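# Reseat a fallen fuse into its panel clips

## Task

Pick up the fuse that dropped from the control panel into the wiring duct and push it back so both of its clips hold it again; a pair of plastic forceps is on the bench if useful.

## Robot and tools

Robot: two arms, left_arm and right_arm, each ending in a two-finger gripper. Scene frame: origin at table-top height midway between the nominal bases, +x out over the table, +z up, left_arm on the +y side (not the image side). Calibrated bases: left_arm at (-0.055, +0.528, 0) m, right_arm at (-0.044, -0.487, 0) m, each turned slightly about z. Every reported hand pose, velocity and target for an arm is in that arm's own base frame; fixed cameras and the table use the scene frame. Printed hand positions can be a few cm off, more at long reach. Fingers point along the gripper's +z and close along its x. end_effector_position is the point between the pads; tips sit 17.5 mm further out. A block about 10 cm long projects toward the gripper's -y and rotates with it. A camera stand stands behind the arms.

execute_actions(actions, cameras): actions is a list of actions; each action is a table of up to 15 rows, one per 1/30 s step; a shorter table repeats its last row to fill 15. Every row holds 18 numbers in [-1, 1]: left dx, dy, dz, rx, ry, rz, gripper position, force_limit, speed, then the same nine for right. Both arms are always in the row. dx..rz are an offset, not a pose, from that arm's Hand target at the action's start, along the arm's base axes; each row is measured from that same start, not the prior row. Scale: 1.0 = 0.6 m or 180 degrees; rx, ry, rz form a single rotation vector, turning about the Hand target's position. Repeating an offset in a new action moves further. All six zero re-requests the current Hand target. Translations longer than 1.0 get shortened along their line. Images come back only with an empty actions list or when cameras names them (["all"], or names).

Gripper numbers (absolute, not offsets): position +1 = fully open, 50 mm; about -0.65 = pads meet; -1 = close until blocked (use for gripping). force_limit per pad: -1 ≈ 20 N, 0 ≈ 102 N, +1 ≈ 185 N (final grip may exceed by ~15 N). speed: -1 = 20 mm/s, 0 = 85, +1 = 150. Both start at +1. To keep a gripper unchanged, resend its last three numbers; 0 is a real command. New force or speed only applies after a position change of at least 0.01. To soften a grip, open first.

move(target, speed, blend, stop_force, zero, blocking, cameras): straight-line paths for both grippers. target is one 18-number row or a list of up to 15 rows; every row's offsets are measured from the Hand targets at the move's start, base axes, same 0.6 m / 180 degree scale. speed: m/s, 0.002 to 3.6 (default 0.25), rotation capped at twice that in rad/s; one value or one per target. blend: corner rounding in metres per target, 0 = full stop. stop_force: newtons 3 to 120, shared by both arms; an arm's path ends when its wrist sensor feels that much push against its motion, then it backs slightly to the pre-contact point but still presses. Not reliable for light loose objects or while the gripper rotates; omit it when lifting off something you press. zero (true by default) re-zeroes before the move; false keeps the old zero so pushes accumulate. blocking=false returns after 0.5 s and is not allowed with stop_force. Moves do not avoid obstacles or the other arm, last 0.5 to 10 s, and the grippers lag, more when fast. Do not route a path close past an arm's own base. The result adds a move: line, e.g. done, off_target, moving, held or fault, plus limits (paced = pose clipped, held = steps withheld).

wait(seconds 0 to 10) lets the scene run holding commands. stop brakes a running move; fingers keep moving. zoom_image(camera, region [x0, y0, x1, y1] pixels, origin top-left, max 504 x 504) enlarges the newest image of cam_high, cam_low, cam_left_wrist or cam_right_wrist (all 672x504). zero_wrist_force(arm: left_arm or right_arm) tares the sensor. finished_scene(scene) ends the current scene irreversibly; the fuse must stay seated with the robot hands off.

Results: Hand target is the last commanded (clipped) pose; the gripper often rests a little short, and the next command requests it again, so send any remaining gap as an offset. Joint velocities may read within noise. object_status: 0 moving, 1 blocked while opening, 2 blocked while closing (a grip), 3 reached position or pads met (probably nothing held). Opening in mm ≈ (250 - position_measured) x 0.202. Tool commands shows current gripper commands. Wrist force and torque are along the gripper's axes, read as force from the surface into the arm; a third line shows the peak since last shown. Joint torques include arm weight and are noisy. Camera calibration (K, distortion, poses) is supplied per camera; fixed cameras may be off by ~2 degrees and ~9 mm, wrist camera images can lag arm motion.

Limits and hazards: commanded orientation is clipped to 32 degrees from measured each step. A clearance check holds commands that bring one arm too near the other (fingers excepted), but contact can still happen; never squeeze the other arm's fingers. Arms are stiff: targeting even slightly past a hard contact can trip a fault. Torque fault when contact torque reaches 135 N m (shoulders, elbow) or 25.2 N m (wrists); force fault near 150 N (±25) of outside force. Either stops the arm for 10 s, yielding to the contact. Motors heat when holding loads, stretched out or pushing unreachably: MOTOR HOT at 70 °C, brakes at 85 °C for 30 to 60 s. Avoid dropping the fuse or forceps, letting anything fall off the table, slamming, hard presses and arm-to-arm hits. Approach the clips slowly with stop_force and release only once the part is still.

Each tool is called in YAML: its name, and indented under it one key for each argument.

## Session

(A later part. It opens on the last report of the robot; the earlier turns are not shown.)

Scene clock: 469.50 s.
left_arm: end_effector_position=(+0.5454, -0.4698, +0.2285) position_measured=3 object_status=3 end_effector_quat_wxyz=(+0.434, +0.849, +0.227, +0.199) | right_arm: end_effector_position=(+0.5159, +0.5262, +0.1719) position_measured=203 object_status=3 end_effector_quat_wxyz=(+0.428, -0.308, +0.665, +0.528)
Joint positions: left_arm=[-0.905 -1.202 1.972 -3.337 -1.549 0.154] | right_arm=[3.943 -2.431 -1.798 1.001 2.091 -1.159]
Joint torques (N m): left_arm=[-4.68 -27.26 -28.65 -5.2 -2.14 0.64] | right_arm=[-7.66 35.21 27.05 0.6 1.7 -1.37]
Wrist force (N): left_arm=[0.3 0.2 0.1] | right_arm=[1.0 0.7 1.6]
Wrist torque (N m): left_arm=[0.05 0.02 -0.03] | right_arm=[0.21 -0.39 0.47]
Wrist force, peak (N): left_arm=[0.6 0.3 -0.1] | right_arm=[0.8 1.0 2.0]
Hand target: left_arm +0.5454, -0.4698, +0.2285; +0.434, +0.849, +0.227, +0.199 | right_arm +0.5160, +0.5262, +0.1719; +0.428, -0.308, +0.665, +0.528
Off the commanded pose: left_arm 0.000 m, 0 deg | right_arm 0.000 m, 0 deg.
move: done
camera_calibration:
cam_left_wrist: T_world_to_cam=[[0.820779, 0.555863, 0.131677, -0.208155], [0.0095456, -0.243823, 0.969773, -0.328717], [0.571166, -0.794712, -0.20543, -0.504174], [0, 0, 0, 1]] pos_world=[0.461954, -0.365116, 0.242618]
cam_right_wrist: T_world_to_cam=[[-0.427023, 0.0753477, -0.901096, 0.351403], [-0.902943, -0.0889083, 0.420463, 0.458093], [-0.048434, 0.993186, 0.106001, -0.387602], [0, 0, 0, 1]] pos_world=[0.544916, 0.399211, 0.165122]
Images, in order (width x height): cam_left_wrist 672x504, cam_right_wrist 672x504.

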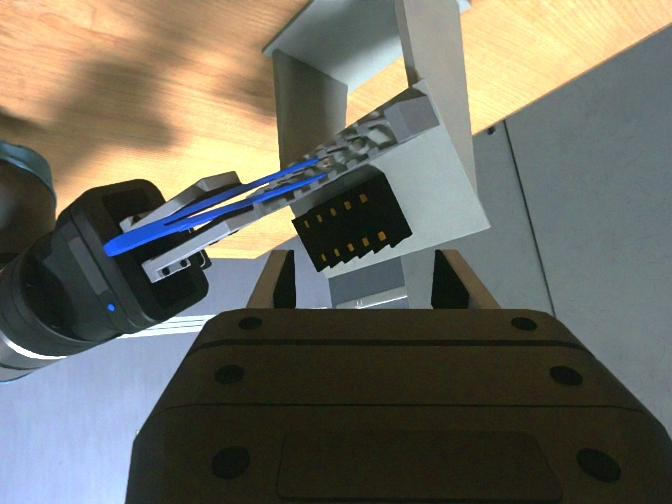

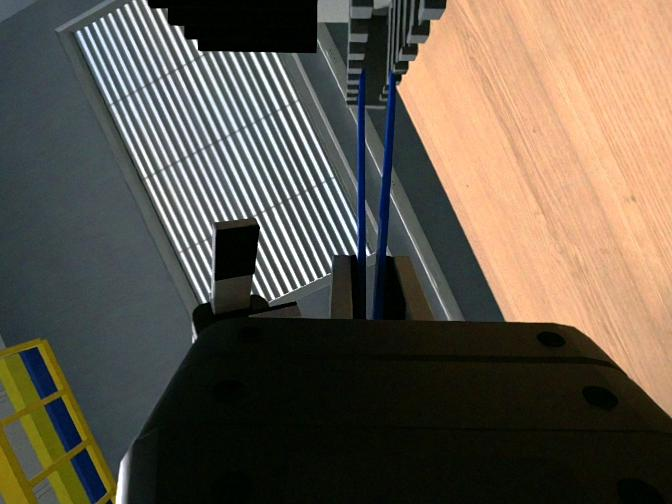

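move:
  target: [0,0,0,0,0,0,1,-1,0,0.0295,-0.0044,-0.0149,0,0,0,-0.345,-1,-1]
  speed: 0.02
  stop_force: 3
  cameras: ["cam_left_wrist","cam_right_wrist"]

zoom_image:
  camera: "cam_right_wrist"
  region: [320, 0, 440, 100]

zoom_image:
  camera: "cam_left_wrist"
  region: [280, 110, 400, 200]

Scene clock: 492.17 s.
left_arm: end_effector_position=(+0.5454, -0.4698, +0.2285) position_measured=3 object_status=3 end_effector_quat_wxyz=(+0.434, +0.849, +0.227, +0.199) | right_arm: end_effector_position=(+0.5337, +0.5235, +0.1629) position_measured=203 object_status=3 end_effector_quat_wxyz=(+0.428, -0.308, +0.665, +0.528)
Joint positions: left_arm=[-0.905 -1.202 1.972 -3.337 -1.549 0.154] | right_arm=[3.915 -2.466 -1.75 0.986 2.119 -1.161]
Joint torques (N m): left_arm=[-3.48 -27.79 -27.87 -5.01 -2.26 0.85] | right_arm=[-7.62 37.05 26.51 0.71 1.61 -1.33]
Wrist force (N): left_arm=[0.3 0.2 0.0] | right_arm=[0.8 0.8 1.5]
Wrist torque (N m): left_arm=[0.04 0.03 -0.03] | right_arm=[0.24 -0.36 0.47]
Wrist force, peak (N): left_arm=[0.3 0.5 0.2] | right_arm=[0.9 1.3 1.8]
Hand target: left_arm +0.5454, -0.4698, +0.2285; +0.434, +0.849, +0.227, +0.199 | right_arm +0.5337, +0.5235, +0.1629; +0.428, -0.308, +0.665, +0.528
Off the commanded pose: left_arm 0.000 m, 0 deg | right_arm 0.000 m, 0 deg.
move: done
camera_calibration:
cam_left_wrist: T_world_to_cam=[[0.820779, 0.555863, 0.131677, -0.208155], [0.0095456, -0.243823, 0.969773, -0.328717], [0.571166, -0.794712, -0.20543, -0.504174], [0, 0, 0, 1]] pos_world=[0.461954, -0.365116, 0.242618]
cam_right_wrist: T_world_to_cam=[[-0.427023, 0.0753477, -0.901096, 0.351047], [-0.902943, -0.0889083, 0.420463, 0.477628], [-0.048434, 0.993186, 0.106001, -0.383208], [0, 0, 0, 1]] pos_world=[0.562616, 0.396611, 0.156122]
Images, in order (width x height): cam_left_wrist 672x504, cam_right_wrist 672x504.

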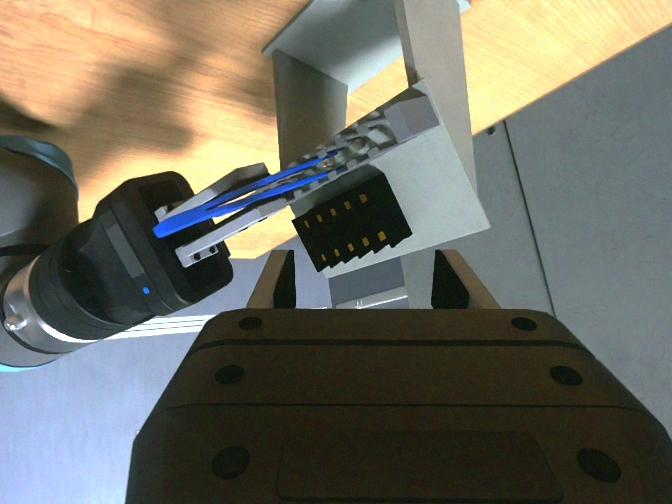

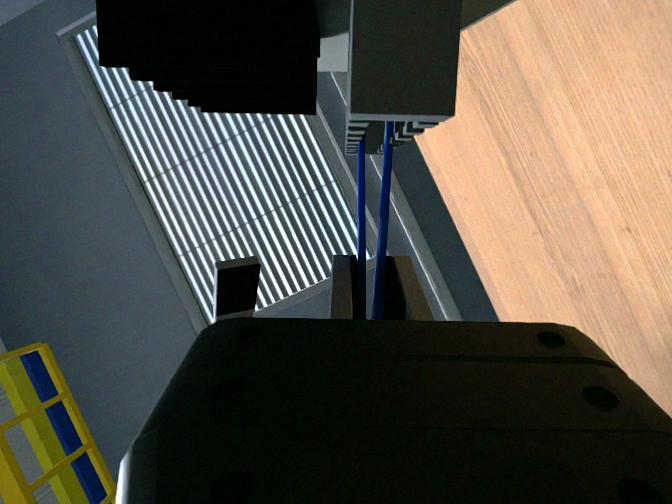

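Scaled by 4.200 from the camera's 672x504 image, which has a finer 960x720 frame.

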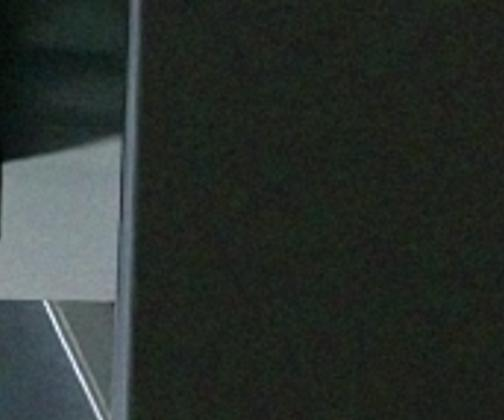

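Scaled by 4.200 from the camera's 672x504 image, which has a finer 960x720 frame.

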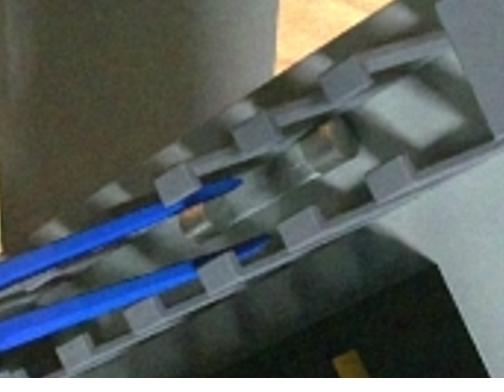

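move:
  target:
    - [0,0,0,0,0,0,1,-1,0,-0.0022,0.0002,-0.0045,0,0,0,-0.345,-1,-1]
    - [0,0,0,0,0,0,1,-1,0,0.0037,-0.0003,-0.0075,0,0,0,-0.345,-1,-1]
  speed: 0.015
  stop_force: 3
  cameras: ["cam_left_wrist"]

zoom_image:
  camera: "cam_left_wrist"
  region: [300, 120, 380, 180]

Scene clock: 527.43 s.
left_arm: end_effector_position=(+0.5454, -0.4698, +0.2285) position_measured=3 object_status=3 end_effector_quat_wxyz=(+0.434, +0.849, +0.227, +0.199) | right_arm: end_effector_position=(+0.5359, +0.5234, +0.1584) position_measured=203 object_status=3 end_effector_quat_wxyz=(+0.428, -0.308, +0.665, +0.528)
Joint positions: left_arm=[-0.905 -1.202 1.972 -3.337 -1.549 0.154] | right_arm=[3.912 -2.478 -1.742 0.989 2.122 -1.162]
Joint torques (N m): left_arm=[-2.52 -28.21 -28.88 -5.09 -2.06 0.9] | right_arm=[-7.42 37.35 26.33 0.67 1.49 -1.22]
Wrist force (N): left_arm=[0.3 0.2 -0.1] | right_arm=[0.9 0.9 1.9]
Wrist torque (N m): left_arm=[0.05 0.03 -0.03] | right_arm=[0.25 -0.38 0.47]
Wrist force, peak (N): left_arm=[0.6 0.3 0.0] | right_arm=[1.0 1.4 1.9]
Hand target: left_arm +0.5454, -0.4698, +0.2285; +0.434, +0.849, +0.227, +0.199 | right_arm +0.5359, +0.5234, +0.1584; +0.428, -0.308, +0.665, +0.528
Off the commanded pose: left_arm 0.000 m, 0 deg | right_arm 0.000 m, 0 deg.
move: done
camera_calibration:
cam_left_wrist: T_world_to_cam=[[0.820779, 0.555863, 0.131677, -0.208155], [0.0095456, -0.243823, 0.969773, -0.328717], [0.571166, -0.794712, -0.20543, -0.504174], [0, 0, 0, 1]] pos_world=[0.461954, -0.365116, 0.242618]
Images, in order (width x height): cam_left_wrist 672x504.

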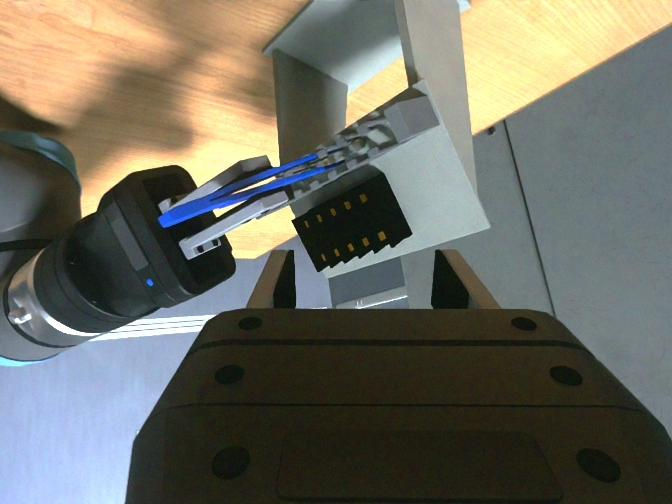

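Scaled by 6.300 from the camera's 672x504 image, which has a finer 960x720 frame.

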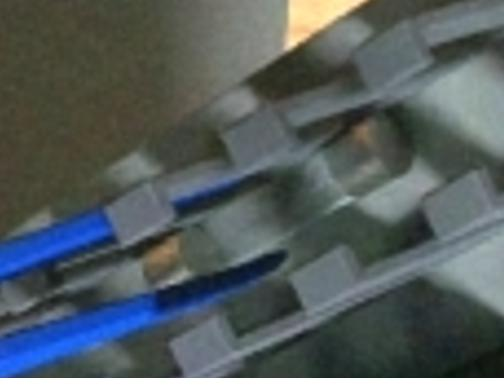

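move:
  target:
    - [0,0,0,0,0,0,1,-1,0,-0.0009,0.0001,-0.0018,0,0,0,-0.345,-1,-1]
    - [0,0,0,0,0,0,1,-1,0,0.0065,-0.0006,-0.0055,0,0,0,-0.345,-1,-1]
  speed: 0.012
  stop_force: 3
  cameras: ["cam_left_wrist"]

zoom_image:
  camera: "cam_left_wrist"
  region: [300, 120, 380, 180]

Scene clock: 536.50 s.
left_arm: end_effector_position=(+0.5454, -0.4698, +0.2285) position_measured=3 object_status=3 end_effector_quat_wxyz=(+0.434, +0.849, +0.227, +0.199) | right_arm: end_effector_position=(+0.5398, +0.5230, +0.1551) position_measured=203 object_status=3 end_effector_quat_wxyz=(+0.428, -0.308, +0.665, +0.528)
Joint positions: left_arm=[-0.905 -1.202 1.972 -3.337 -1.549 0.154] | right_arm=[3.906 -2.489 -1.729 0.987 2.128 -1.162]
Joint torques (N m): left_arm=[-1.8 -28.18 -28.65 -5.02 -2.09 0.78] | right_arm=[-7.22 37.33 26.83 0.57 1.69 -1.34]
Wrist force (N): left_arm=[0.2 0.2 -0.1] | right_arm=[0.8 0.9 1.6]
Wrist torque (N m): left_arm=[0.05 0.04 -0.02] | right_arm=[0.25 -0.37 0.46]
Wrist force, peak (N): left_arm=[0.5 0.5 0.0] | right_arm=[1.4 0.7 2.0]
Hand target: left_arm +0.5454, -0.4698, +0.2285; +0.434, +0.849, +0.227, +0.199 | right_arm +0.5398, +0.5230, +0.1551; +0.428, -0.308, +0.665, +0.528
Off the commanded pose: left_arm 0.000 m, 0 deg | right_arm 0.000 m, 0 deg.
move: done
camera_calibration:
cam_left_wrist: T_world_to_cam=[[0.820779, 0.555863, 0.131677, -0.208155], [0.0095456, -0.243823, 0.969773, -0.328717], [0.571166, -0.794712, -0.20543, -0.504174], [0, 0, 0, 1]] pos_world=[0.461954, -0.365116, 0.242618]
Images, in order (width x height): cam_left_wrist 672x504.

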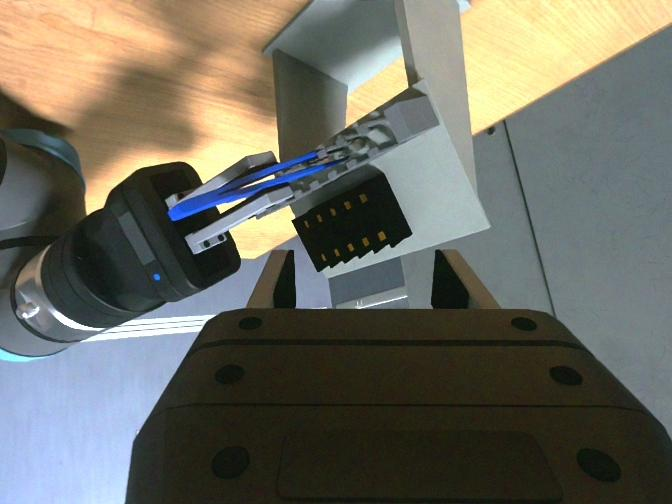

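Scaled by 6.300 from the camera's 672x504 image, which has a finer 960x720 frame.

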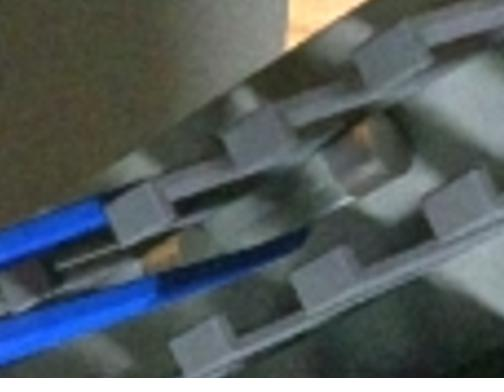

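move:
  target: [0,0,0,0,0,0,1,-1,0,0.0045,-0.0004,-0.0022,0,0,0,-0.345,-1,-1]
  speed: 0.012
  stop_force: 3

execute_actions:
  actions:
    - [[0,0,0,0,0,0,1,-1,0,0,0,0,0,0,0,-0.41,-1,-1]]
  cameras: ["cam_left_wrist"]

zoom_image:
  camera: "cam_left_wrist"
  region: [300, 120, 380, 180]

Scene clock: 543.77 s.
left_arm: end_effector_position=(+0.5454, -0.4698, +0.2285) position_measured=3 object_status=3 end_effector_quat_wxyz=(+0.434, +0.849, +0.227, +0.199) | right_arm: end_effector_position=(+0.5425, +0.5228, +0.1538) position_measured=203 object_status=3 end_effector_quat_wxyz=(+0.428, -0.308, +0.665, +0.528)
Joint positions: left_arm=[-0.905 -1.202 1.972 -3.337 -1.549 0.154] | right_arm=[3.903 -2.494 -1.722 0.985 2.131 -1.163]
Joint torques (N m): left_arm=[-1.57 -28.77 -28.5 -4.95 -2.16 0.64] | right_arm=[-7.37 37.92 26.38 0.66 1.46 -1.3]
Wrist force (N): left_arm=[0.3 0.3 0.1] | right_arm=[0.7 1.2 1.4]
Wrist torque (N m): left_arm=[0.06 0.02 -0.02] | right_arm=[0.25 -0.35 0.46]
Wrist force, peak (N): left_arm=[0.4 0.6 0.0] | right_arm=[1.1 0.9 2.1]
Hand target: left_arm +0.5454, -0.4698, +0.2285; +0.434, +0.849, +0.227, +0.199 | right_arm +0.5425, +0.5228, +0.1538; +0.428, -0.308, +0.665, +0.528
Off the commanded pose: left_arm 0.000 m, 0 deg | right_arm 0.000 m, 0 deg.
move: done

Scene clock: 544.47 s.
left_arm: end_effector_position=(+0.5454, -0.4698, +0.2285) position_measured=3 object_status=3 end_effector_quat_wxyz=(+0.434, +0.849, +0.227, +0.199) | right_arm: end_effector_position=(+0.5425, +0.5228, +0.1538) position_measured=214 object_status=3 end_effector_quat_wxyz=(+0.428, -0.308, +0.665, +0.528)
Joint positions: left_arm=[-0.905 -1.202 1.972 -3.337 -1.549 0.154] | right_arm=[3.903 -2.494 -1.722 0.985 2.131 -1.163]
Joint torques (N m): left_arm=[-0.74 -28.29 -28.21 -4.79 -1.85 0.78] | right_arm=[-6.98 38.64 26.9 0.77 1.42 -1.33]
Wrist force (N): left_arm=[0.2 0.3 0.0] | right_arm=[0.7 1.1 1.8]
Wrist torque (N m): left_arm=[0.06 0.03 -0.02] | right_arm=[0.24 -0.35 0.45]
Wrist force, peak (N): left_arm=[0.6 0.3 0.0] | right_arm=[1.1 1.4 1.8]
Hand target: left_arm +0.5454, -0.4698, +0.2285; +0.434, +0.849, +0.227, +0.199 | right_arm +0.5425, +0.5228, +0.1538; +0.428, -0.308, +0.665, +0.528
Off the commanded pose: left_arm 0.000 m, 0 deg | right_arm 0.000 m, 0 deg.
Step readings (end_effector_position of left_arm | right_arm):
0: (+0.5454, -0.4698, +0.2285) | (+0.5425, +0.5228, +0.1538)
1: (+0.5454, -0.4698, +0.2285) | (+0.5425, +0.5228, +0.1538)
2: (+0.5454, -0.4698, +0.2285) | (+0.5425, +0.5228, +0.1538)
4: (+0.5454, -0.4698, +0.2285) | (+0.5425, +0.5228, +0.1538)
8: (+0.5454, -0.4698, +0.2285) | (+0.5425, +0.5228, +0.1538)
15: (+0.5454, -0.4698, +0.2285) | (+0.5425, +0.5228, +0.1538)
camera_calibration:
cam_left_wrist: T_world_to_cam=[[0.820779, 0.555863, 0.131677, -0.208155], [0.0095456, -0.243823, 0.969773, -0.328717], [0.571166, -0.794712, -0.20543, -0.504174], [0, 0, 0, 1]] pos_world=[0.461954, -0.365116, 0.242618]
Images, in order (width x height): cam_left_wrist 672x504.

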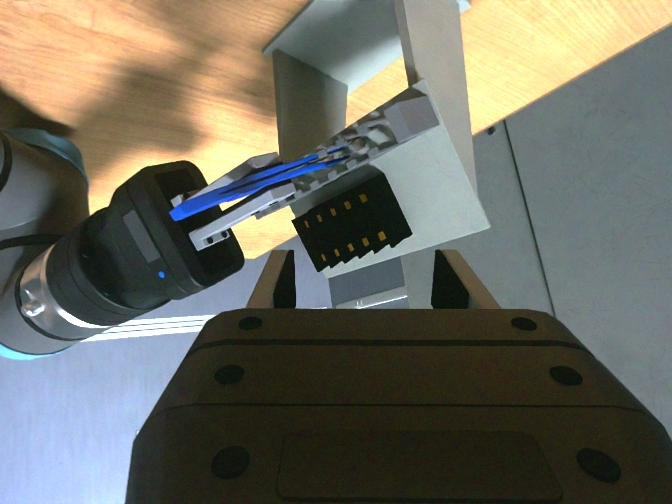

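Scaled by 6.300 from the camera's 672x504 image, which has a finer 960x720 frame.

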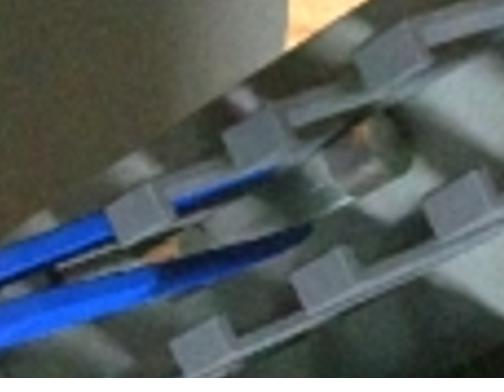

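execute_actions:
  actions:
    - [[0,0,0,0,0,0,1,-1,0,0,0,0,0,0,0,-0.45,-1,-1]]

move:
  target: [0,0,0,0,0,0,1,-1,0,-0.0297,0.0027,0.0149,0,0,0,-0.45,-1,-1]
  speed: 0.03
  cameras: ["cam_left_wrist"]

zoom_image:
  camera: "cam_left_wrist"
  region: [280, 110, 400, 200]

Scene clock: 550.10 s.
left_arm: end_effector_position=(+0.5454, -0.4698, +0.2285) position_measured=3 object_status=3 end_effector_quat_wxyz=(+0.434, +0.849, +0.227, +0.199) | right_arm: end_effector_position=(+0.5425, +0.5228, +0.1538) position_measured=220 object_status=3 end_effector_quat_wxyz=(+0.428, -0.308, +0.665, +0.528)
Joint positions: left_arm=[-0.905 -1.202 1.972 -3.337 -1.549 0.154] | right_arm=[3.903 -2.494 -1.722 0.985 2.131 -1.163]
Joint torques (N m): left_arm=[-0.36 -29.03 -27.51 -4.75 -2 0.74] | right_arm=[-5.67 39.15 25.95 1.8 1.36 -1.17]
Wrist force (N): left_arm=[0.4 0.4 0.0] | right_arm=[1.0 0.6 1.8]
Wrist torque (N m): left_arm=[0.07 0.02 -0.02] | right_arm=[0.20 -0.43 0.45]
Wrist force, peak (N): left_arm=[0.5 0.1 -0.4] | right_arm=[1.0 1.3 1.8]
Hand target: left_arm +0.5454, -0.4698, +0.2285; +0.434, +0.849, +0.227, +0.199 | right_arm +0.5425, +0.5228, +0.1538; +0.428, -0.308, +0.665, +0.528
Off the commanded pose: left_arm 0.000 m, 0 deg | right_arm 0.000 m, 0 deg.
Step readings (end_effector_position of left_arm | right_arm):
0: (+0.5454, -0.4698, +0.2285) | (+0.5425, +0.5228, +0.1538)
1: (+0.5454, -0.4698, +0.2285) | (+0.5425, +0.5228, +0.1538)
2: (+0.5454, -0.4698, +0.2285) | (+0.5425, +0.5228, +0.1538)
4: (+0.5454, -0.4698, +0.2285) | (+0.5425, +0.5228, +0.1538)
8: (+0.5454, -0.4698, +0.2285) | (+0.5425, +0.5228, +0.1538)
15: (+0.5454, -0.4698, +0.2285) | (+0.5425, +0.5228, +0.1538)

Scene clock: 551.17 s.
left_arm: end_effector_position=(+0.5454, -0.4698, +0.2285) position_measured=3 object_status=3 end_effector_quat_wxyz=(+0.434, +0.849, +0.227, +0.199) | right_arm: end_effector_position=(+0.5247, +0.5244, +0.1627) position_measured=220 object_status=3 end_effector_quat_wxyz=(+0.428, -0.308, +0.665, +0.528)
Joint positions: left_arm=[-0.905 -1.202 1.972 -3.337 -1.549 0.154] | right_arm=[3.928 -2.459 -1.773 1.002 2.106 -1.16]
Joint torques (N m): left_arm=[0.02 -28.76 -28.96 -4.81 -1.85 0.82] | right_arm=[5.44 63.75 1.85 4.14 -1.82 1.48]
Wrist force (N): left_arm=[0.5 0.5 0.2] | right_arm=[0.7 1.0 1.8]
Wrist torque (N m): left_arm=[0.09 0.00 -0.03] | right_arm=[0.27 -0.33 0.29]
Wrist force, peak (N): left_arm=[0.5 0.5 0.2] | right_arm=[1.0 0.9 2.0]
Hand target: left_arm +0.5454, -0.4698, +0.2285; +0.434, +0.849, +0.227, +0.199 | right_arm +0.5247, +0.5244, +0.1628; +0.428, -0.308, +0.665, +0.528
Off the commanded pose: left_arm 0.000 m, 0 deg | right_arm 0.000 m, 0 deg.
move: done
camera_calibration:
cam_left_wrist: T_world_to_cam=[[0.820779, 0.555863, 0.131677, -0.208155], [0.0095456, -0.243823, 0.969773, -0.328717], [0.571166, -0.794712, -0.20543, -0.504174], [0, 0, 0, 1]] pos_world=[0.461954, -0.365116, 0.242618]
Images, in order (width x height): cam_left_wrist 672x504.

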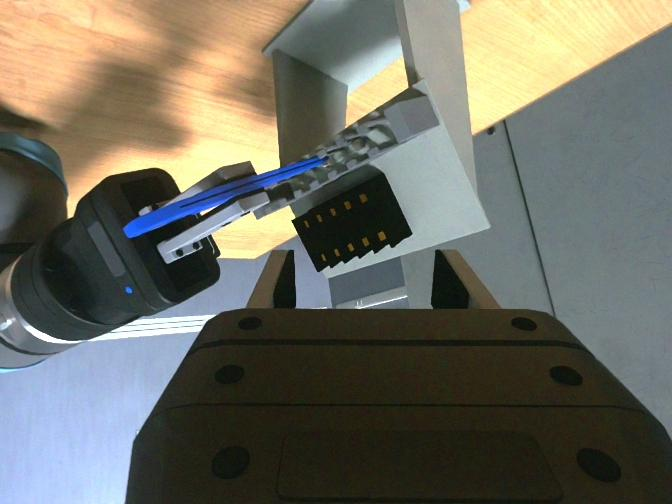

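Scaled by 4.200 from the camera's 672x504 image, which has a finer 960x720 frame.

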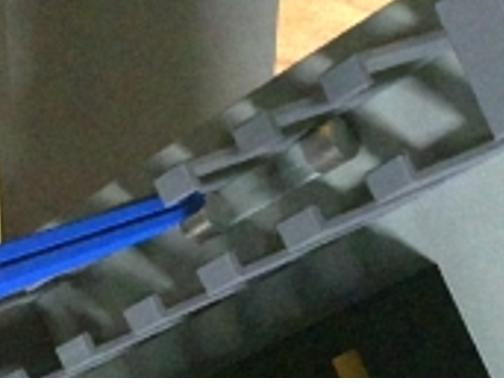

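move:
  target:
    - [0,0,0,0,0,0,1,-1,0,0,0,0,0,0,0,-0.345,-1,-1]
    - [0,0,0,0,0,0,1,-1,0,0.0446,-0.004,-0.0223,0,0,0,-0.345,-1,-1]
  speed: 0.02
  stop_force: 2.5
  cameras: ["cam_left_wrist"]

zoom_image:
  camera: "cam_left_wrist"
  region: [300, 120, 380, 180]

stop_force must be a number from 3 to 120 (N); nothing of the call was run

Scaled by 6.300 from the camera's 672x504 image, which has a finer 960x720 frame.

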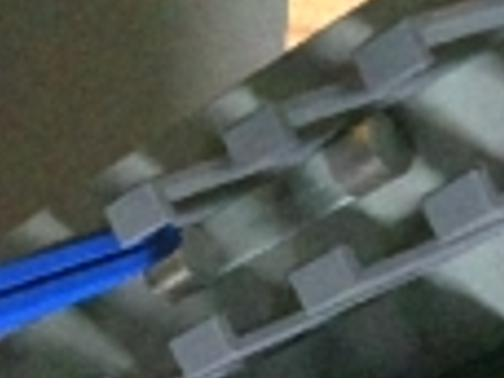

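move:
  target:
    - [0,0,0,0,0,0,1,-1,0,0.002,0,0,0,0,0,-0.345,-1,-1]
    - [0,0,0,0,0,0,1,-1,0,0.0446,-0.004,-0.0223,0,0,0,-0.345,-1,-1]
  speed: 0.02
  stop_force: 3
  cameras: ["cam_left_wrist"]

zoom_image:
  camera: "cam_left_wrist"
  region: [300, 120, 380, 180]

Scene clock: 576.77 s.
left_arm: end_effector_position=(+0.5454, -0.4698, +0.2285) position_measured=3 object_status=3 end_effector_quat_wxyz=(+0.434, +0.849, +0.227, +0.199) | right_arm: end_effector_position=(+0.5514, +0.5220, +0.1494) position_measured=203 object_status=3 end_effector_quat_wxyz=(+0.428, -0.308, +0.665, +0.528)
Joint positions: left_arm=[-0.905 -1.202 1.972 -3.337 -1.549 0.154] | right_arm=[3.89 -2.512 -1.695 0.975 2.144 -1.164]
Joint torques (N m): left_arm=[2.1 -28.56 -28.45 -4.78 -1.91 0.61] | right_arm=[-7.49 38.37 26.72 0.66 1.53 -1.27]
Wrist force (N): left_arm=[0.2 0.3 0.1] | right_arm=[1.0 0.9 2.0]
Wrist torque (N m): left_arm=[0.05 0.04 -0.03] | right_arm=[0.19 -0.40 0.45]
Wrist force, peak (N): left_arm=[0.7 0.3 0.0] | right_arm=[0.9 1.4 2.0]
Hand target: left_arm +0.5454, -0.4698, +0.2285; +0.434, +0.849, +0.227, +0.199 | right_arm +0.5514, +0.5220, +0.1494; +0.428, -0.308, +0.665, +0.528
Off the commanded pose: left_arm 0.000 m, 0 deg | right_arm 0.000 m, 0 deg.
move: done
camera_calibration:
cam_left_wrist: T_world_to_cam=[[0.820779, 0.555863, 0.131677, -0.208155], [0.0095456, -0.243823, 0.969773, -0.328717], [0.571166, -0.794712, -0.20543, -0.504174], [0, 0, 0, 1]] pos_world=[0.461954, -0.365116, 0.242618]
Images, in order (width x height): cam_left_wrist 672x504.

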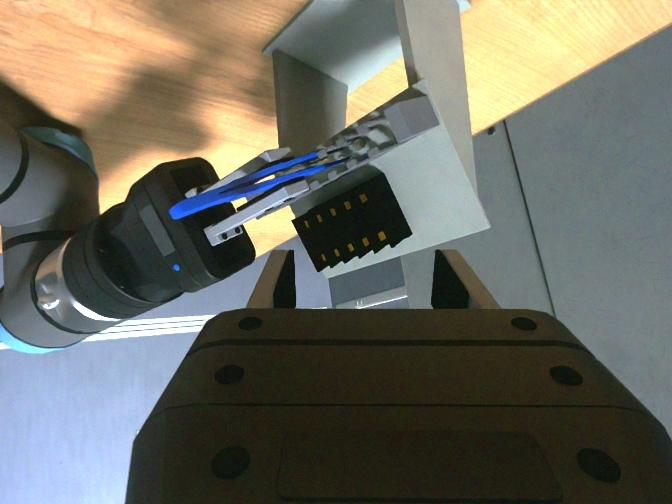

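Scaled by 6.300 from the camera's 672x504 image, which has a finer 960x720 frame.

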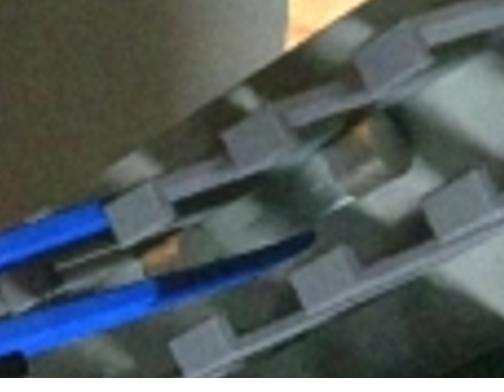

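execute_actions:
  actions:
    - [[0,0,0,0,0,0,1,-1,0,0,0,0,0,0,0,-1,-0.9,-1]]
    - [[0,0,0,0,0,0,1,-1,0,0,0,0,0,0,0,-1,-0.9,-1]]
  cameras: ["cam_left_wrist"]

zoom_image:
  camera: "cam_left_wrist"
  region: [300, 120, 380, 180]

Scene clock: 631.63 s.
left_arm: end_effector_position=(+0.5454, -0.4698, +0.2285) position_measured=3 object_status=3 end_effector_quat_wxyz=(+0.434, +0.849, +0.227, +0.199) | right_arm: end_effector_position=(+0.5514, +0.5220, +0.1494) position_measured=224 object_status=2 end_effector_quat_wxyz=(+0.428, -0.308, +0.665, +0.528)
Joint positions: left_arm=[-0.905 -1.202 1.972 -3.337 -1.549 0.154] | right_arm=[3.89 -2.512 -1.695 0.975 2.144 -1.164]
Joint torques (N m): left_arm=[3.32 -29.11 -28.89 -4.69 -1.9 0.64] | right_arm=[-6.53 39.66 26.51 0.74 1.43 -1.25]
Wrist force (N): left_arm=[0.4 0.2 0.1] | right_arm=[0.6 0.5 1.6]
Wrist torque (N m): left_arm=[0.04 0.02 -0.02] | right_arm=[0.18 -0.35 0.44]
Wrist force, peak (N): left_arm=[0.6 0.3 0.0] | right_arm=[1.0 1.1 2.0]
Hand target: left_arm +0.5454, -0.4698, +0.2285; +0.434, +0.849, +0.227, +0.199 | right_arm +0.5514, +0.5220, +0.1494; +0.428, -0.308, +0.665, +0.528
Off the commanded pose: left_arm 0.000 m, 0 deg | right_arm 0.000 m, 0 deg.
Step readings (end_effector_position of left_arm | right_arm):
0: (+0.5454, -0.4698, +0.2285) | (+0.5514, +0.5220, +0.1494)
1: (+0.5454, -0.4698, +0.2285) | (+0.5514, +0.5220, +0.1494)
2: (+0.5454, -0.4698, +0.2285) | (+0.5514, +0.5220, +0.1494)
4: (+0.5454, -0.4698, +0.2285) | (+0.5514, +0.5220, +0.1494)
8: (+0.5454, -0.4698, +0.2285) | (+0.5514, +0.5220, +0.1494)
15: (+0.5454, -0.4698, +0.2285) | (+0.5514, +0.5220, +0.1494)
16: (+0.5454, -0.4698, +0.2285) | (+0.5514, +0.5220, +0.1494)
17: (+0.5454, -0.4698, +0.2285) | (+0.5514, +0.5220, +0.1494)
19: (+0.5454, -0.4698, +0.2285) | (+0.5514, +0.5220, +0.1494)
23: (+0.5454, -0.4698, +0.2285) | (+0.5514, +0.5220, +0.1494)
30: (+0.5454, -0.4698, +0.2285) | (+0.5514, +0.5220, +0.1494)
camera_calibration:
cam_left_wrist: T_world_to_cam=[[0.820779, 0.555863, 0.131677, -0.208155], [0.0095456, -0.243823, 0.969773, -0.328717], [0.571166, -0.794712, -0.20543, -0.504174], [0, 0, 0, 1]] pos_world=[0.461954, -0.365116, 0.242618]
Images, in order (width x height): cam_left_wrist 672x504.

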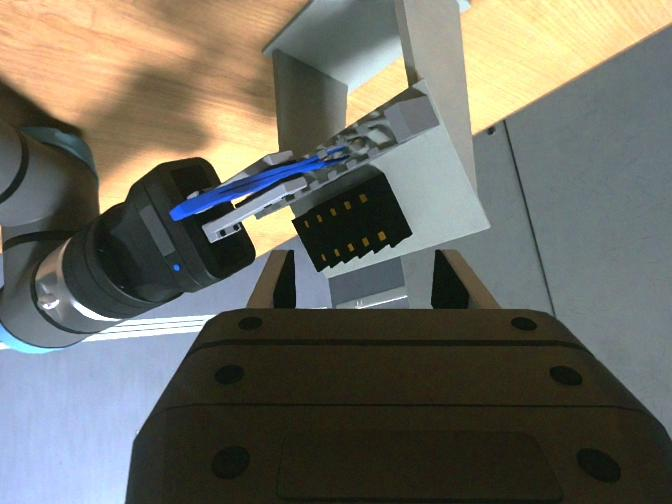

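Scaled by 6.300 from the camera's 672x504 image, which has a finer 960x720 frame.

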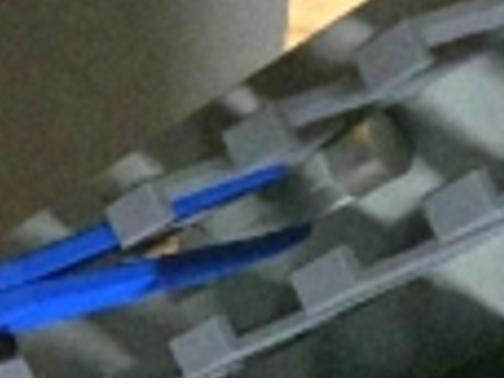

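move:
  target: [0,0,0,0,0,0,1,-1,0,-0.0148,0.0013,0.0075,0,0,0,-1,-0.9,-1]
  speed: 0.02
  cameras: ["cam_left_wrist"]

zoom_image:
  camera: "cam_left_wrist"
  region: [280, 110, 400, 200]

Scene clock: 637.47 s.
left_arm: end_effector_position=(+0.5454, -0.4698, +0.2285) position_measured=3 object_status=3 end_effector_quat_wxyz=(+0.434, +0.849, +0.227, +0.199) | right_arm: end_effector_position=(+0.5426, +0.5228, +0.1538) position_measured=224 object_status=2 end_effector_quat_wxyz=(+0.428, -0.308, +0.665, +0.528)
Joint positions: left_arm=[-0.905 -1.202 1.972 -3.337 -1.549 0.154] | right_arm=[3.902 -2.494 -1.721 0.984 2.131 -1.163]
Joint torques (N m): left_arm=[3.15 -29.15 -28.86 -4.57 -1.91 0.72] | right_arm=[6.45 63.11 1.35 4.08 -1.95 1.48]
Wrist force (N): left_arm=[0.4 0.1 0.1] | right_arm=[0.9 0.8 1.8]
Wrist torque (N m): left_arm=[0.03 0.01 -0.02] | right_arm=[0.24 -0.37 0.28]
Wrist force, peak (N): left_arm=[0.5 0.4 0.1] | right_arm=[1.0 0.7 1.9]
Hand target: left_arm +0.5454, -0.4698, +0.2285; +0.434, +0.849, +0.227, +0.199 | right_arm +0.5426, +0.5228, +0.1539; +0.428, -0.308, +0.665, +0.528
Off the commanded pose: left_arm 0.000 m, 0 deg | right_arm 0.000 m, 0 deg.
move: done
camera_calibration:
cam_left_wrist: T_world_to_cam=[[0.820779, 0.555863, 0.131677, -0.208155], [0.0095456, -0.243823, 0.969773, -0.328717], [0.571166, -0.794712, -0.20543, -0.504174], [0, 0, 0, 1]] pos_world=[0.461954, -0.365116, 0.242618]
Images, in order (width x height): cam_left_wrist 672x504.

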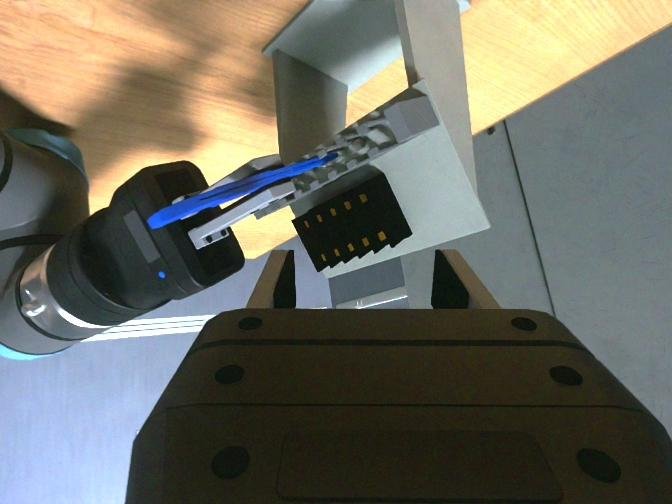

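Scaled by 4.200 from the camera's 672x504 image, which has a finer 960x720 frame.

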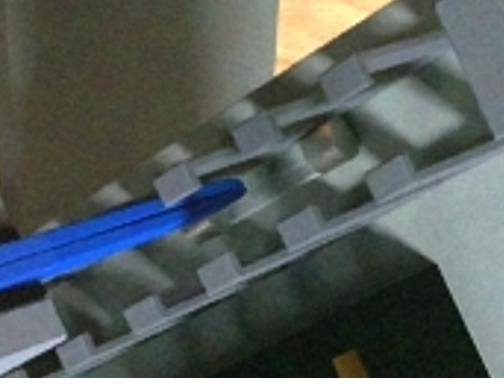

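execute_actions:
  actions:
    - [[0,0,0,0,0,0,1,-1,0,0,0,0,0,0,0,-0.3,-1,-1]]
  cameras: ["cam_left_wrist"]

zoom_image:
  camera: "cam_left_wrist"
  region: [300, 120, 380, 180]

Scene clock: 656.57 s.
left_arm: end_effector_position=(+0.5454, -0.4698, +0.2285) position_measured=3 object_status=3 end_effector_quat_wxyz=(+0.434, +0.849, +0.227, +0.199) | right_arm: end_effector_position=(+0.5426, +0.5228, +0.1539) position_measured=198 object_status=3 end_effector_quat_wxyz=(+0.428, -0.308, +0.665, +0.528)
Joint positions: left_arm=[-0.905 -1.202 1.972 -3.337 -1.549 0.154] | right_arm=[3.902 -2.494 -1.721 0.984 2.131 -1.163]
Joint torques (N m): left_arm=[4.1 -29.34 -27.8 -4.56 -1.72 0.78] | right_arm=[5.43 65.62 0.29 4.11 -1.97 1.46]
Wrist force (N): left_arm=[0.3 0.5 0.1] | right_arm=[0.8 0.7 1.8]
Wrist torque (N m): left_arm=[0.09 0.02 -0.02] | right_arm=[0.23 -0.36 0.27]
Wrist force, peak (N): left_arm=[0.4 0.5 -0.1] | right_arm=[1.3 0.8 2.0]
Hand target: left_arm +0.5454, -0.4698, +0.2285; +0.434, +0.849, +0.227, +0.199 | right_arm +0.5426, +0.5228, +0.1539; +0.428, -0.308, +0.665, +0.528
Off the commanded pose: left_arm 0.000 m, 0 deg | right_arm 0.000 m, 0 deg.
Step readings (end_effector_position of left_arm | right_arm):
0: (+0.5454, -0.4698, +0.2285) | (+0.5426, +0.5228, +0.1539)
1: (+0.5454, -0.4698, +0.2285) | (+0.5426, +0.5228, +0.1539)
2: (+0.5454, -0.4698, +0.2285) | (+0.5426, +0.5228, +0.1539)
4: (+0.5454, -0.4698, +0.2285) | (+0.5426, +0.5228, +0.1539)
8: (+0.5454, -0.4698, +0.2285) | (+0.5426, +0.5228, +0.1539)
15: (+0.5454, -0.4698, +0.2285) | (+0.5426, +0.5228, +0.1539)
camera_calibration:
cam_left_wrist: T_world_to_cam=[[0.820779, 0.555863, 0.131677, -0.208155], [0.0095456, -0.243823, 0.969773, -0.328717], [0.571166, -0.794712, -0.20543, -0.504174], [0, 0, 0, 1]] pos_world=[0.461954, -0.365116, 0.242618]
Images, in order (width x height): cam_left_wrist 672x504.

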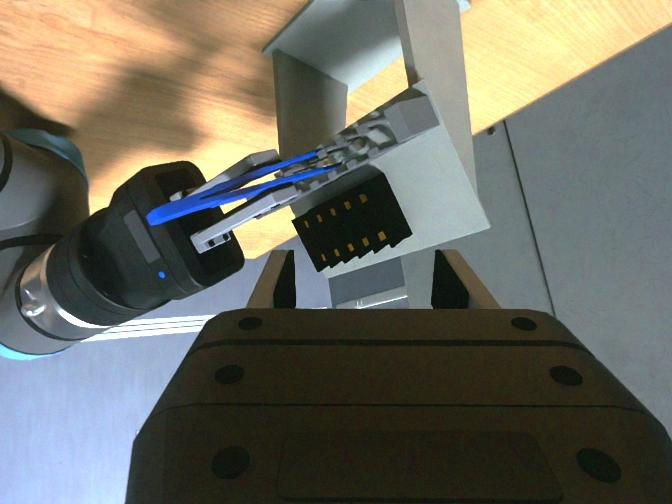

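Scaled by 6.300 from the camera's 672x504 image, which has a finer 960x720 frame.

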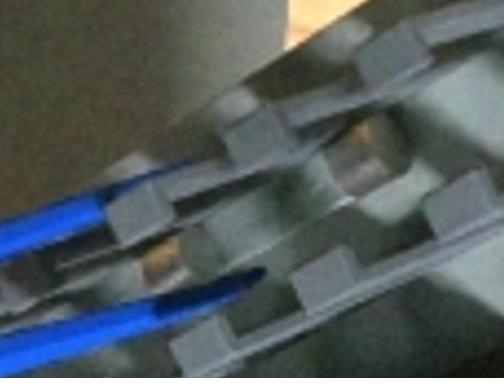

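move:
  target: [0,0,0,0,0,0,1,-1,0,0.0193,-0.0017,-0.0097,0,0,0,-0.3,-1,-1]
  speed: 0.02
  stop_force: 3
  cameras: ["cam_left_wrist"]

zoom_image:
  camera: "cam_left_wrist"
  region: [300, 120, 380, 180]

Scene clock: 694.57 s.
left_arm: end_effector_position=(+0.5454, -0.4698, +0.2285) position_measured=3 object_status=3 end_effector_quat_wxyz=(+0.434, +0.849, +0.227, +0.199) | right_arm: end_effector_position=(+0.5541, +0.5217, +0.1481) position_measured=198 object_status=3 end_effector_quat_wxyz=(+0.428, -0.308, +0.665, +0.528)
Joint positions: left_arm=[-0.905 -1.202 1.972 -3.337 -1.549 0.154] | right_arm=[3.886 -2.517 -1.687 0.972 2.147 -1.164]
Joint torques (N m): left_arm=[5.1 -29.46 -28.94 -4.48 -1.6 0.49] | right_arm=[-7.3 39.1 26.77 0.64 1.6 -1.28]
Wrist force (N): left_arm=[0.3 0.2 0.0] | right_arm=[0.6 0.4 1.6]
Wrist torque (N m): left_arm=[0.05 0.02 -0.03] | right_arm=[0.18 -0.34 0.44]
Wrist force, peak (N): left_arm=[0.5 0.4 -0.1] | right_arm=[1.0 1.1 2.0]
Hand target: left_arm +0.5454, -0.4698, +0.2285; +0.434, +0.849, +0.227, +0.199 | right_arm +0.5541, +0.5217, +0.1481; +0.428, -0.308, +0.665, +0.528
Off the commanded pose: left_arm 0.000 m, 0 deg | right_arm 0.000 m, 0 deg.
move: done
camera_calibration:
cam_left_wrist: T_world_to_cam=[[0.820779, 0.555863, 0.131677, -0.208155], [0.0095456, -0.243823, 0.969773, -0.328717], [0.571166, -0.794712, -0.20543, -0.504174], [0, 0, 0, 1]] pos_world=[0.461954, -0.365116, 0.242618]
Images, in order (width x height): cam_left_wrist 672x504.

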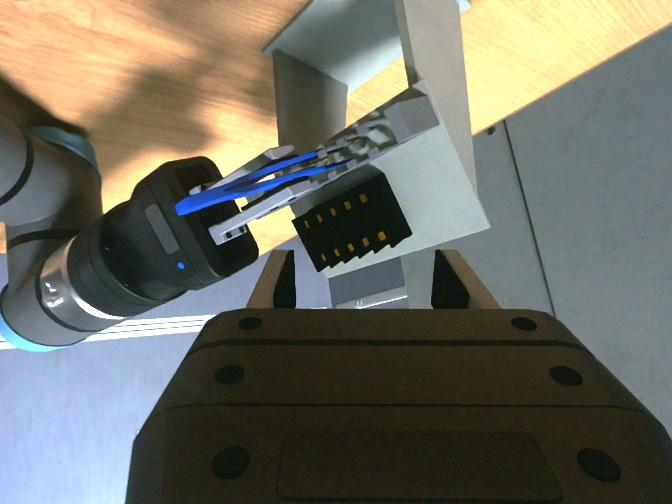

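Scaled by 6.300 from the camera's 672x504 image, which has a finer 960x720 frame.

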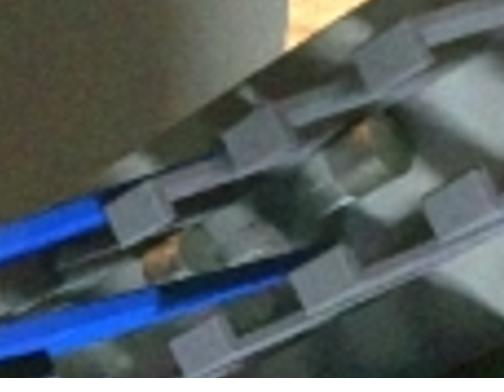

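execute_actions:
  actions:
    - [[0,0,0,0,0,0,1,-1,0,0,0,0,0,0,0,-1,-0.9,-1]]
    - [[0,0,0,0,0,0,1,-1,0,0,0,0,0,0,0,-1,-0.9,-1]]
  cameras: ["cam_left_wrist"]

zoom_image:
  camera: "cam_left_wrist"
  region: [300, 120, 380, 180]

move:
  target: [0,0,0,0,0,0,1,-1,0,-0.0148,0.0013,0.0075,0,0,0,-1,-0.9,-1]
  speed: 0.02
  cameras: ["cam_left_wrist"]

zoom_image:
  camera: "cam_left_wrist"
  region: [300, 120, 380, 180]

Scene clock: 703.53 s.
left_arm: end_effector_position=(+0.5454, -0.4698, +0.2285) position_measured=3 object_status=3 end_effector_quat_wxyz=(+0.434, +0.849, +0.227, +0.199) | right_arm: end_effector_position=(+0.5541, +0.5217, +0.1480) position_measured=224 object_status=2 end_effector_quat_wxyz=(+0.428, -0.308, +0.665, +0.528)
Joint positions: left_arm=[-0.905 -1.202 1.972 -3.337 -1.549 0.154] | right_arm=[3.886 -2.517 -1.687 0.972 2.147 -1.164]
Joint torques (N m): left_arm=[6.32 -30.36 -28.43 -4.51 -1.7 0.72] | right_arm=[-6.56 40.43 26.64 1.12 1.57 -1.17]
Wrist force (N): left_arm=[0.3 0.2 0.1] | right_arm=[0.9 0.2 1.9]
Wrist torque (N m): left_arm=[0.04 0.04 -0.03] | right_arm=[0.22 -0.37 0.45]
Wrist force, peak (N): left_arm=[0.6 0.5 -0.1] | right_arm=[1.0 0.5 2.1]
Hand target: left_arm +0.5454, -0.4698, +0.2285; +0.434, +0.849, +0.227, +0.199 | right_arm +0.5541, +0.5217, +0.1481; +0.428, -0.308, +0.665, +0.528
Off the commanded pose: left_arm 0.000 m, 0 deg | right_arm 0.000 m, 0 deg.
Step readings (end_effector_position of left_arm | right_arm):
0: (+0.5454, -0.4698, +0.2285) | (+0.5541, +0.5217, +0.1481)
1: (+0.5454, -0.4698, +0.2285) | (+0.5541, +0.5217, +0.1481)
2: (+0.5454, -0.4698, +0.2285) | (+0.5541, +0.5217, +0.1481)
4: (+0.5454, -0.4698, +0.2285) | (+0.5541, +0.5217, +0.1481)
8: (+0.5454, -0.4698, +0.2285) | (+0.5541, +0.5217, +0.1480)
15: (+0.5454, -0.4698, +0.2285) | (+0.5541, +0.5217, +0.1480)
16: (+0.5454, -0.4698, +0.2285) | (+0.5541, +0.5217, +0.1480)
17: (+0.5454, -0.4698, +0.2285) | (+0.5541, +0.5217, +0.1480)
19: (+0.5454, -0.4698, +0.2285) | (+0.5541, +0.5217, +0.1480)
23: (+0.5454, -0.4698, +0.2285) | (+0.5541, +0.5217, +0.1480)
30: (+0.5454, -0.4698, +0.2285) | (+0.5541, +0.5217, +0.1480)
camera_calibration:
cam_left_wrist: T_world_to_cam=[[0.820779, 0.555863, 0.131677, -0.208155], [0.0095456, -0.243823, 0.969773, -0.328717], [0.571166, -0.794712, -0.20543, -0.504174], [0, 0, 0, 1]] pos_world=[0.461954, -0.365116, 0.242618]
Images, in order (width x height): cam_left_wrist 672x504.

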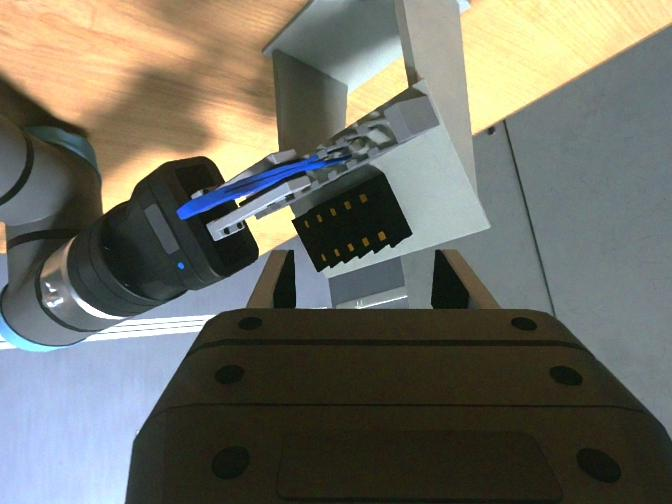

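Scaled by 6.300 from the camera's 672x504 image, which has a finer 960x720 frame.

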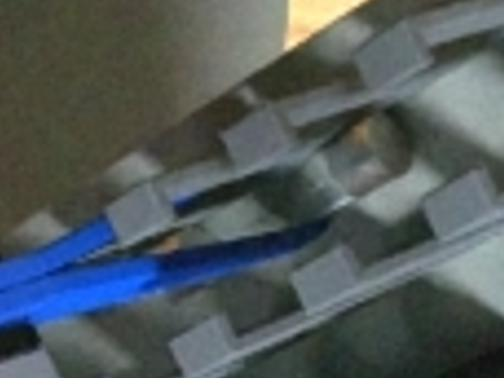

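Scene clock: 704.40 s.
left_arm: end_effector_position=(+0.5454, -0.4698, +0.2285) position_measured=3 object_status=3 end_effector_quat_wxyz=(+0.434, +0.849, +0.227, +0.199) | right_arm: end_effector_position=(+0.5453, +0.5225, +0.1525) position_measured=224 object_status=2 end_effector_quat_wxyz=(+0.428, -0.308, +0.665, +0.528)
Joint positions: left_arm=[-0.905 -1.202 1.972 -3.337 -1.549 0.154] | right_arm=[3.899 -2.499 -1.713 0.981 2.135 -1.163]
Joint torques (N m): left_arm=[6.51 -29.13 -28.22 -4.46 -1.7 0.65] | right_arm=[4.92 65.21 1.03 4.12 -2.09 1.46]
Wrist force (N): left_arm=[0.2 0.2 0.0] | right_arm=[0.7 0.9 1.7]
Wrist torque (N m): left_arm=[0.04 0.04 -0.03] | right_arm=[0.26 -0.36 0.26]
Wrist force, peak (N): left_arm=[0.5 0.4 0.1] | right_arm=[0.8 0.9 1.9]
Hand target: left_arm +0.5454, -0.4698, +0.2285; +0.434, +0.849, +0.227, +0.199 | right_arm +0.5453, +0.5225, +0.1526; +0.428, -0.308, +0.665, +0.528
Off the commanded pose: left_arm 0.000 m, 0 deg | right_arm 0.000 m, 0 deg.
move: done
camera_calibration:
cam_left_wrist: T_world_to_cam=[[0.820779, 0.555863, 0.131677, -0.208155], [0.0095456, -0.243823, 0.969773, -0.328717], [0.571166, -0.794712, -0.20543, -0.504174], [0, 0, 0, 1]] pos_world=[0.461954, -0.365116, 0.242618]
Images, in order (width x height): cam_left_wrist 672x504.

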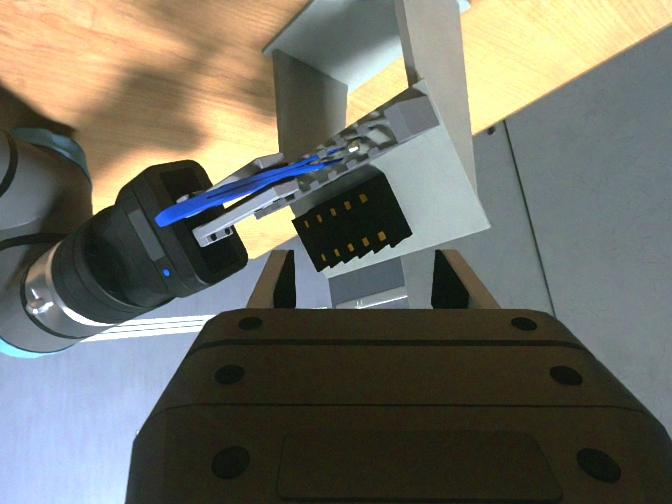

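Scaled by 6.300 from the camera's 672x504 image, which has a finer 960x720 frame.

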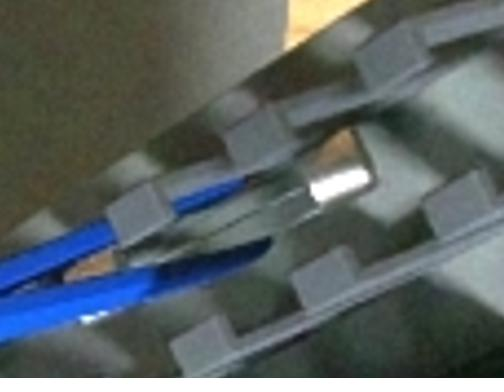

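move:
  target:
    - [0,0,0,0,0,0,1,-1,0,0.0026,-0.0002,0.0052,0,0,0,-1,-0.9,-1]
    - [0,0,0,0,0,0,1,-1,0,-0.0301,0.0028,0.0216,0,0,0,-1,-0.9,-1]
  speed: 0.025
  stop_force: 3
  cameras: ["cam_left_wrist","cam_right_wrist"]

zoom_image:
  camera: "cam_left_wrist"
  region: [280, 110, 400, 200]

Scene clock: 713.03 s.
left_arm: end_effector_position=(+0.5454, -0.4698, +0.2285) position_measured=3 object_status=3 end_effector_quat_wxyz=(+0.434, +0.849, +0.227, +0.199) | right_arm: end_effector_position=(+0.5272, +0.5242, +0.1655) position_measured=224 object_status=2 end_effector_quat_wxyz=(+0.428, -0.308, +0.665, +0.528)
Joint positions: left_arm=[-0.905 -1.202 1.972 -3.337 -1.549 0.154] | right_arm=[3.925 -2.455 -1.768 0.993 2.109 -1.16]
Joint torques (N m): left_arm=[5.85 -28.96 -28.41 -4.28 -1.42 0.6] | right_arm=[5.5 63.91 0.9 4.16 -1.9 1.61]
Wrist force (N): left_arm=[0.3 0.2 -0.1] | right_arm=[0.8 0.8 1.9]
Wrist torque (N m): left_arm=[0.05 0.02 -0.03] | right_arm=[0.24 -0.36 0.29]
Wrist force, peak (N): left_arm=[0.4 0.5 0.1] | right_arm=[1.2 0.7 2.2]
Hand target: left_arm +0.5454, -0.4698, +0.2285; +0.434, +0.849, +0.227, +0.199 | right_arm +0.5272, +0.5242, +0.1655; +0.428, -0.308, +0.665, +0.528
Off the commanded pose: left_arm 0.000 m, 0 deg | right_arm 0.000 m, 0 deg.
move: done
camera_calibration:
cam_left_wrist: T_world_to_cam=[[0.820779, 0.555863, 0.131677, -0.208155], [0.0095456, -0.243823, 0.969773, -0.328717], [0.571166, -0.794712, -0.20543, -0.504174], [0, 0, 0, 1]] pos_world=[0.461954, -0.365116, 0.242618]
cam_right_wrist: T_world_to_cam=[[-0.427023, 0.0753477, -0.901096, 0.350569], [-0.902943, -0.0889083, 0.420463, 0.470719], [-0.048434, 0.993186, 0.106001, -0.384394], [0, 0, 0, 1]] pos_world=[0.556116, 0.397211, 0.158722]
Images, in order (width x height): cam_left_wrist 672x504, cam_right_wrist 672x504.

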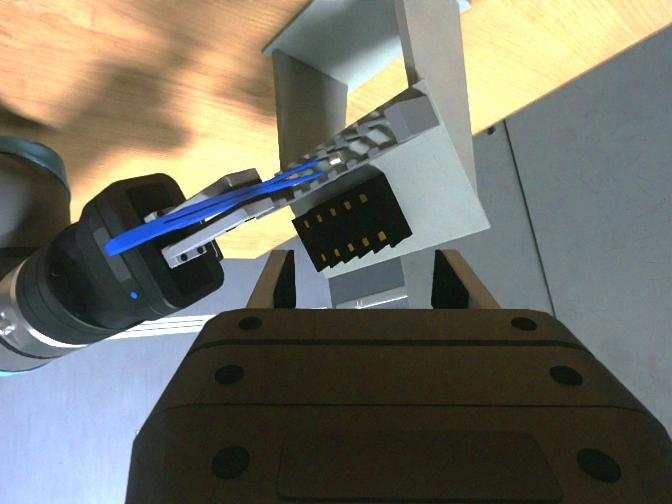

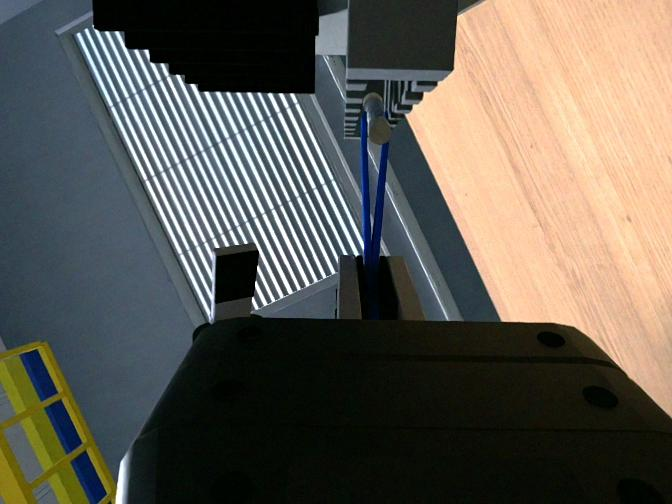

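Scaled by 4.200 from the camera's 672x504 image, which has a finer 960x720 frame.

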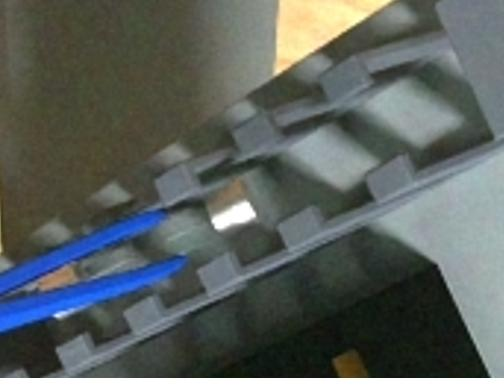

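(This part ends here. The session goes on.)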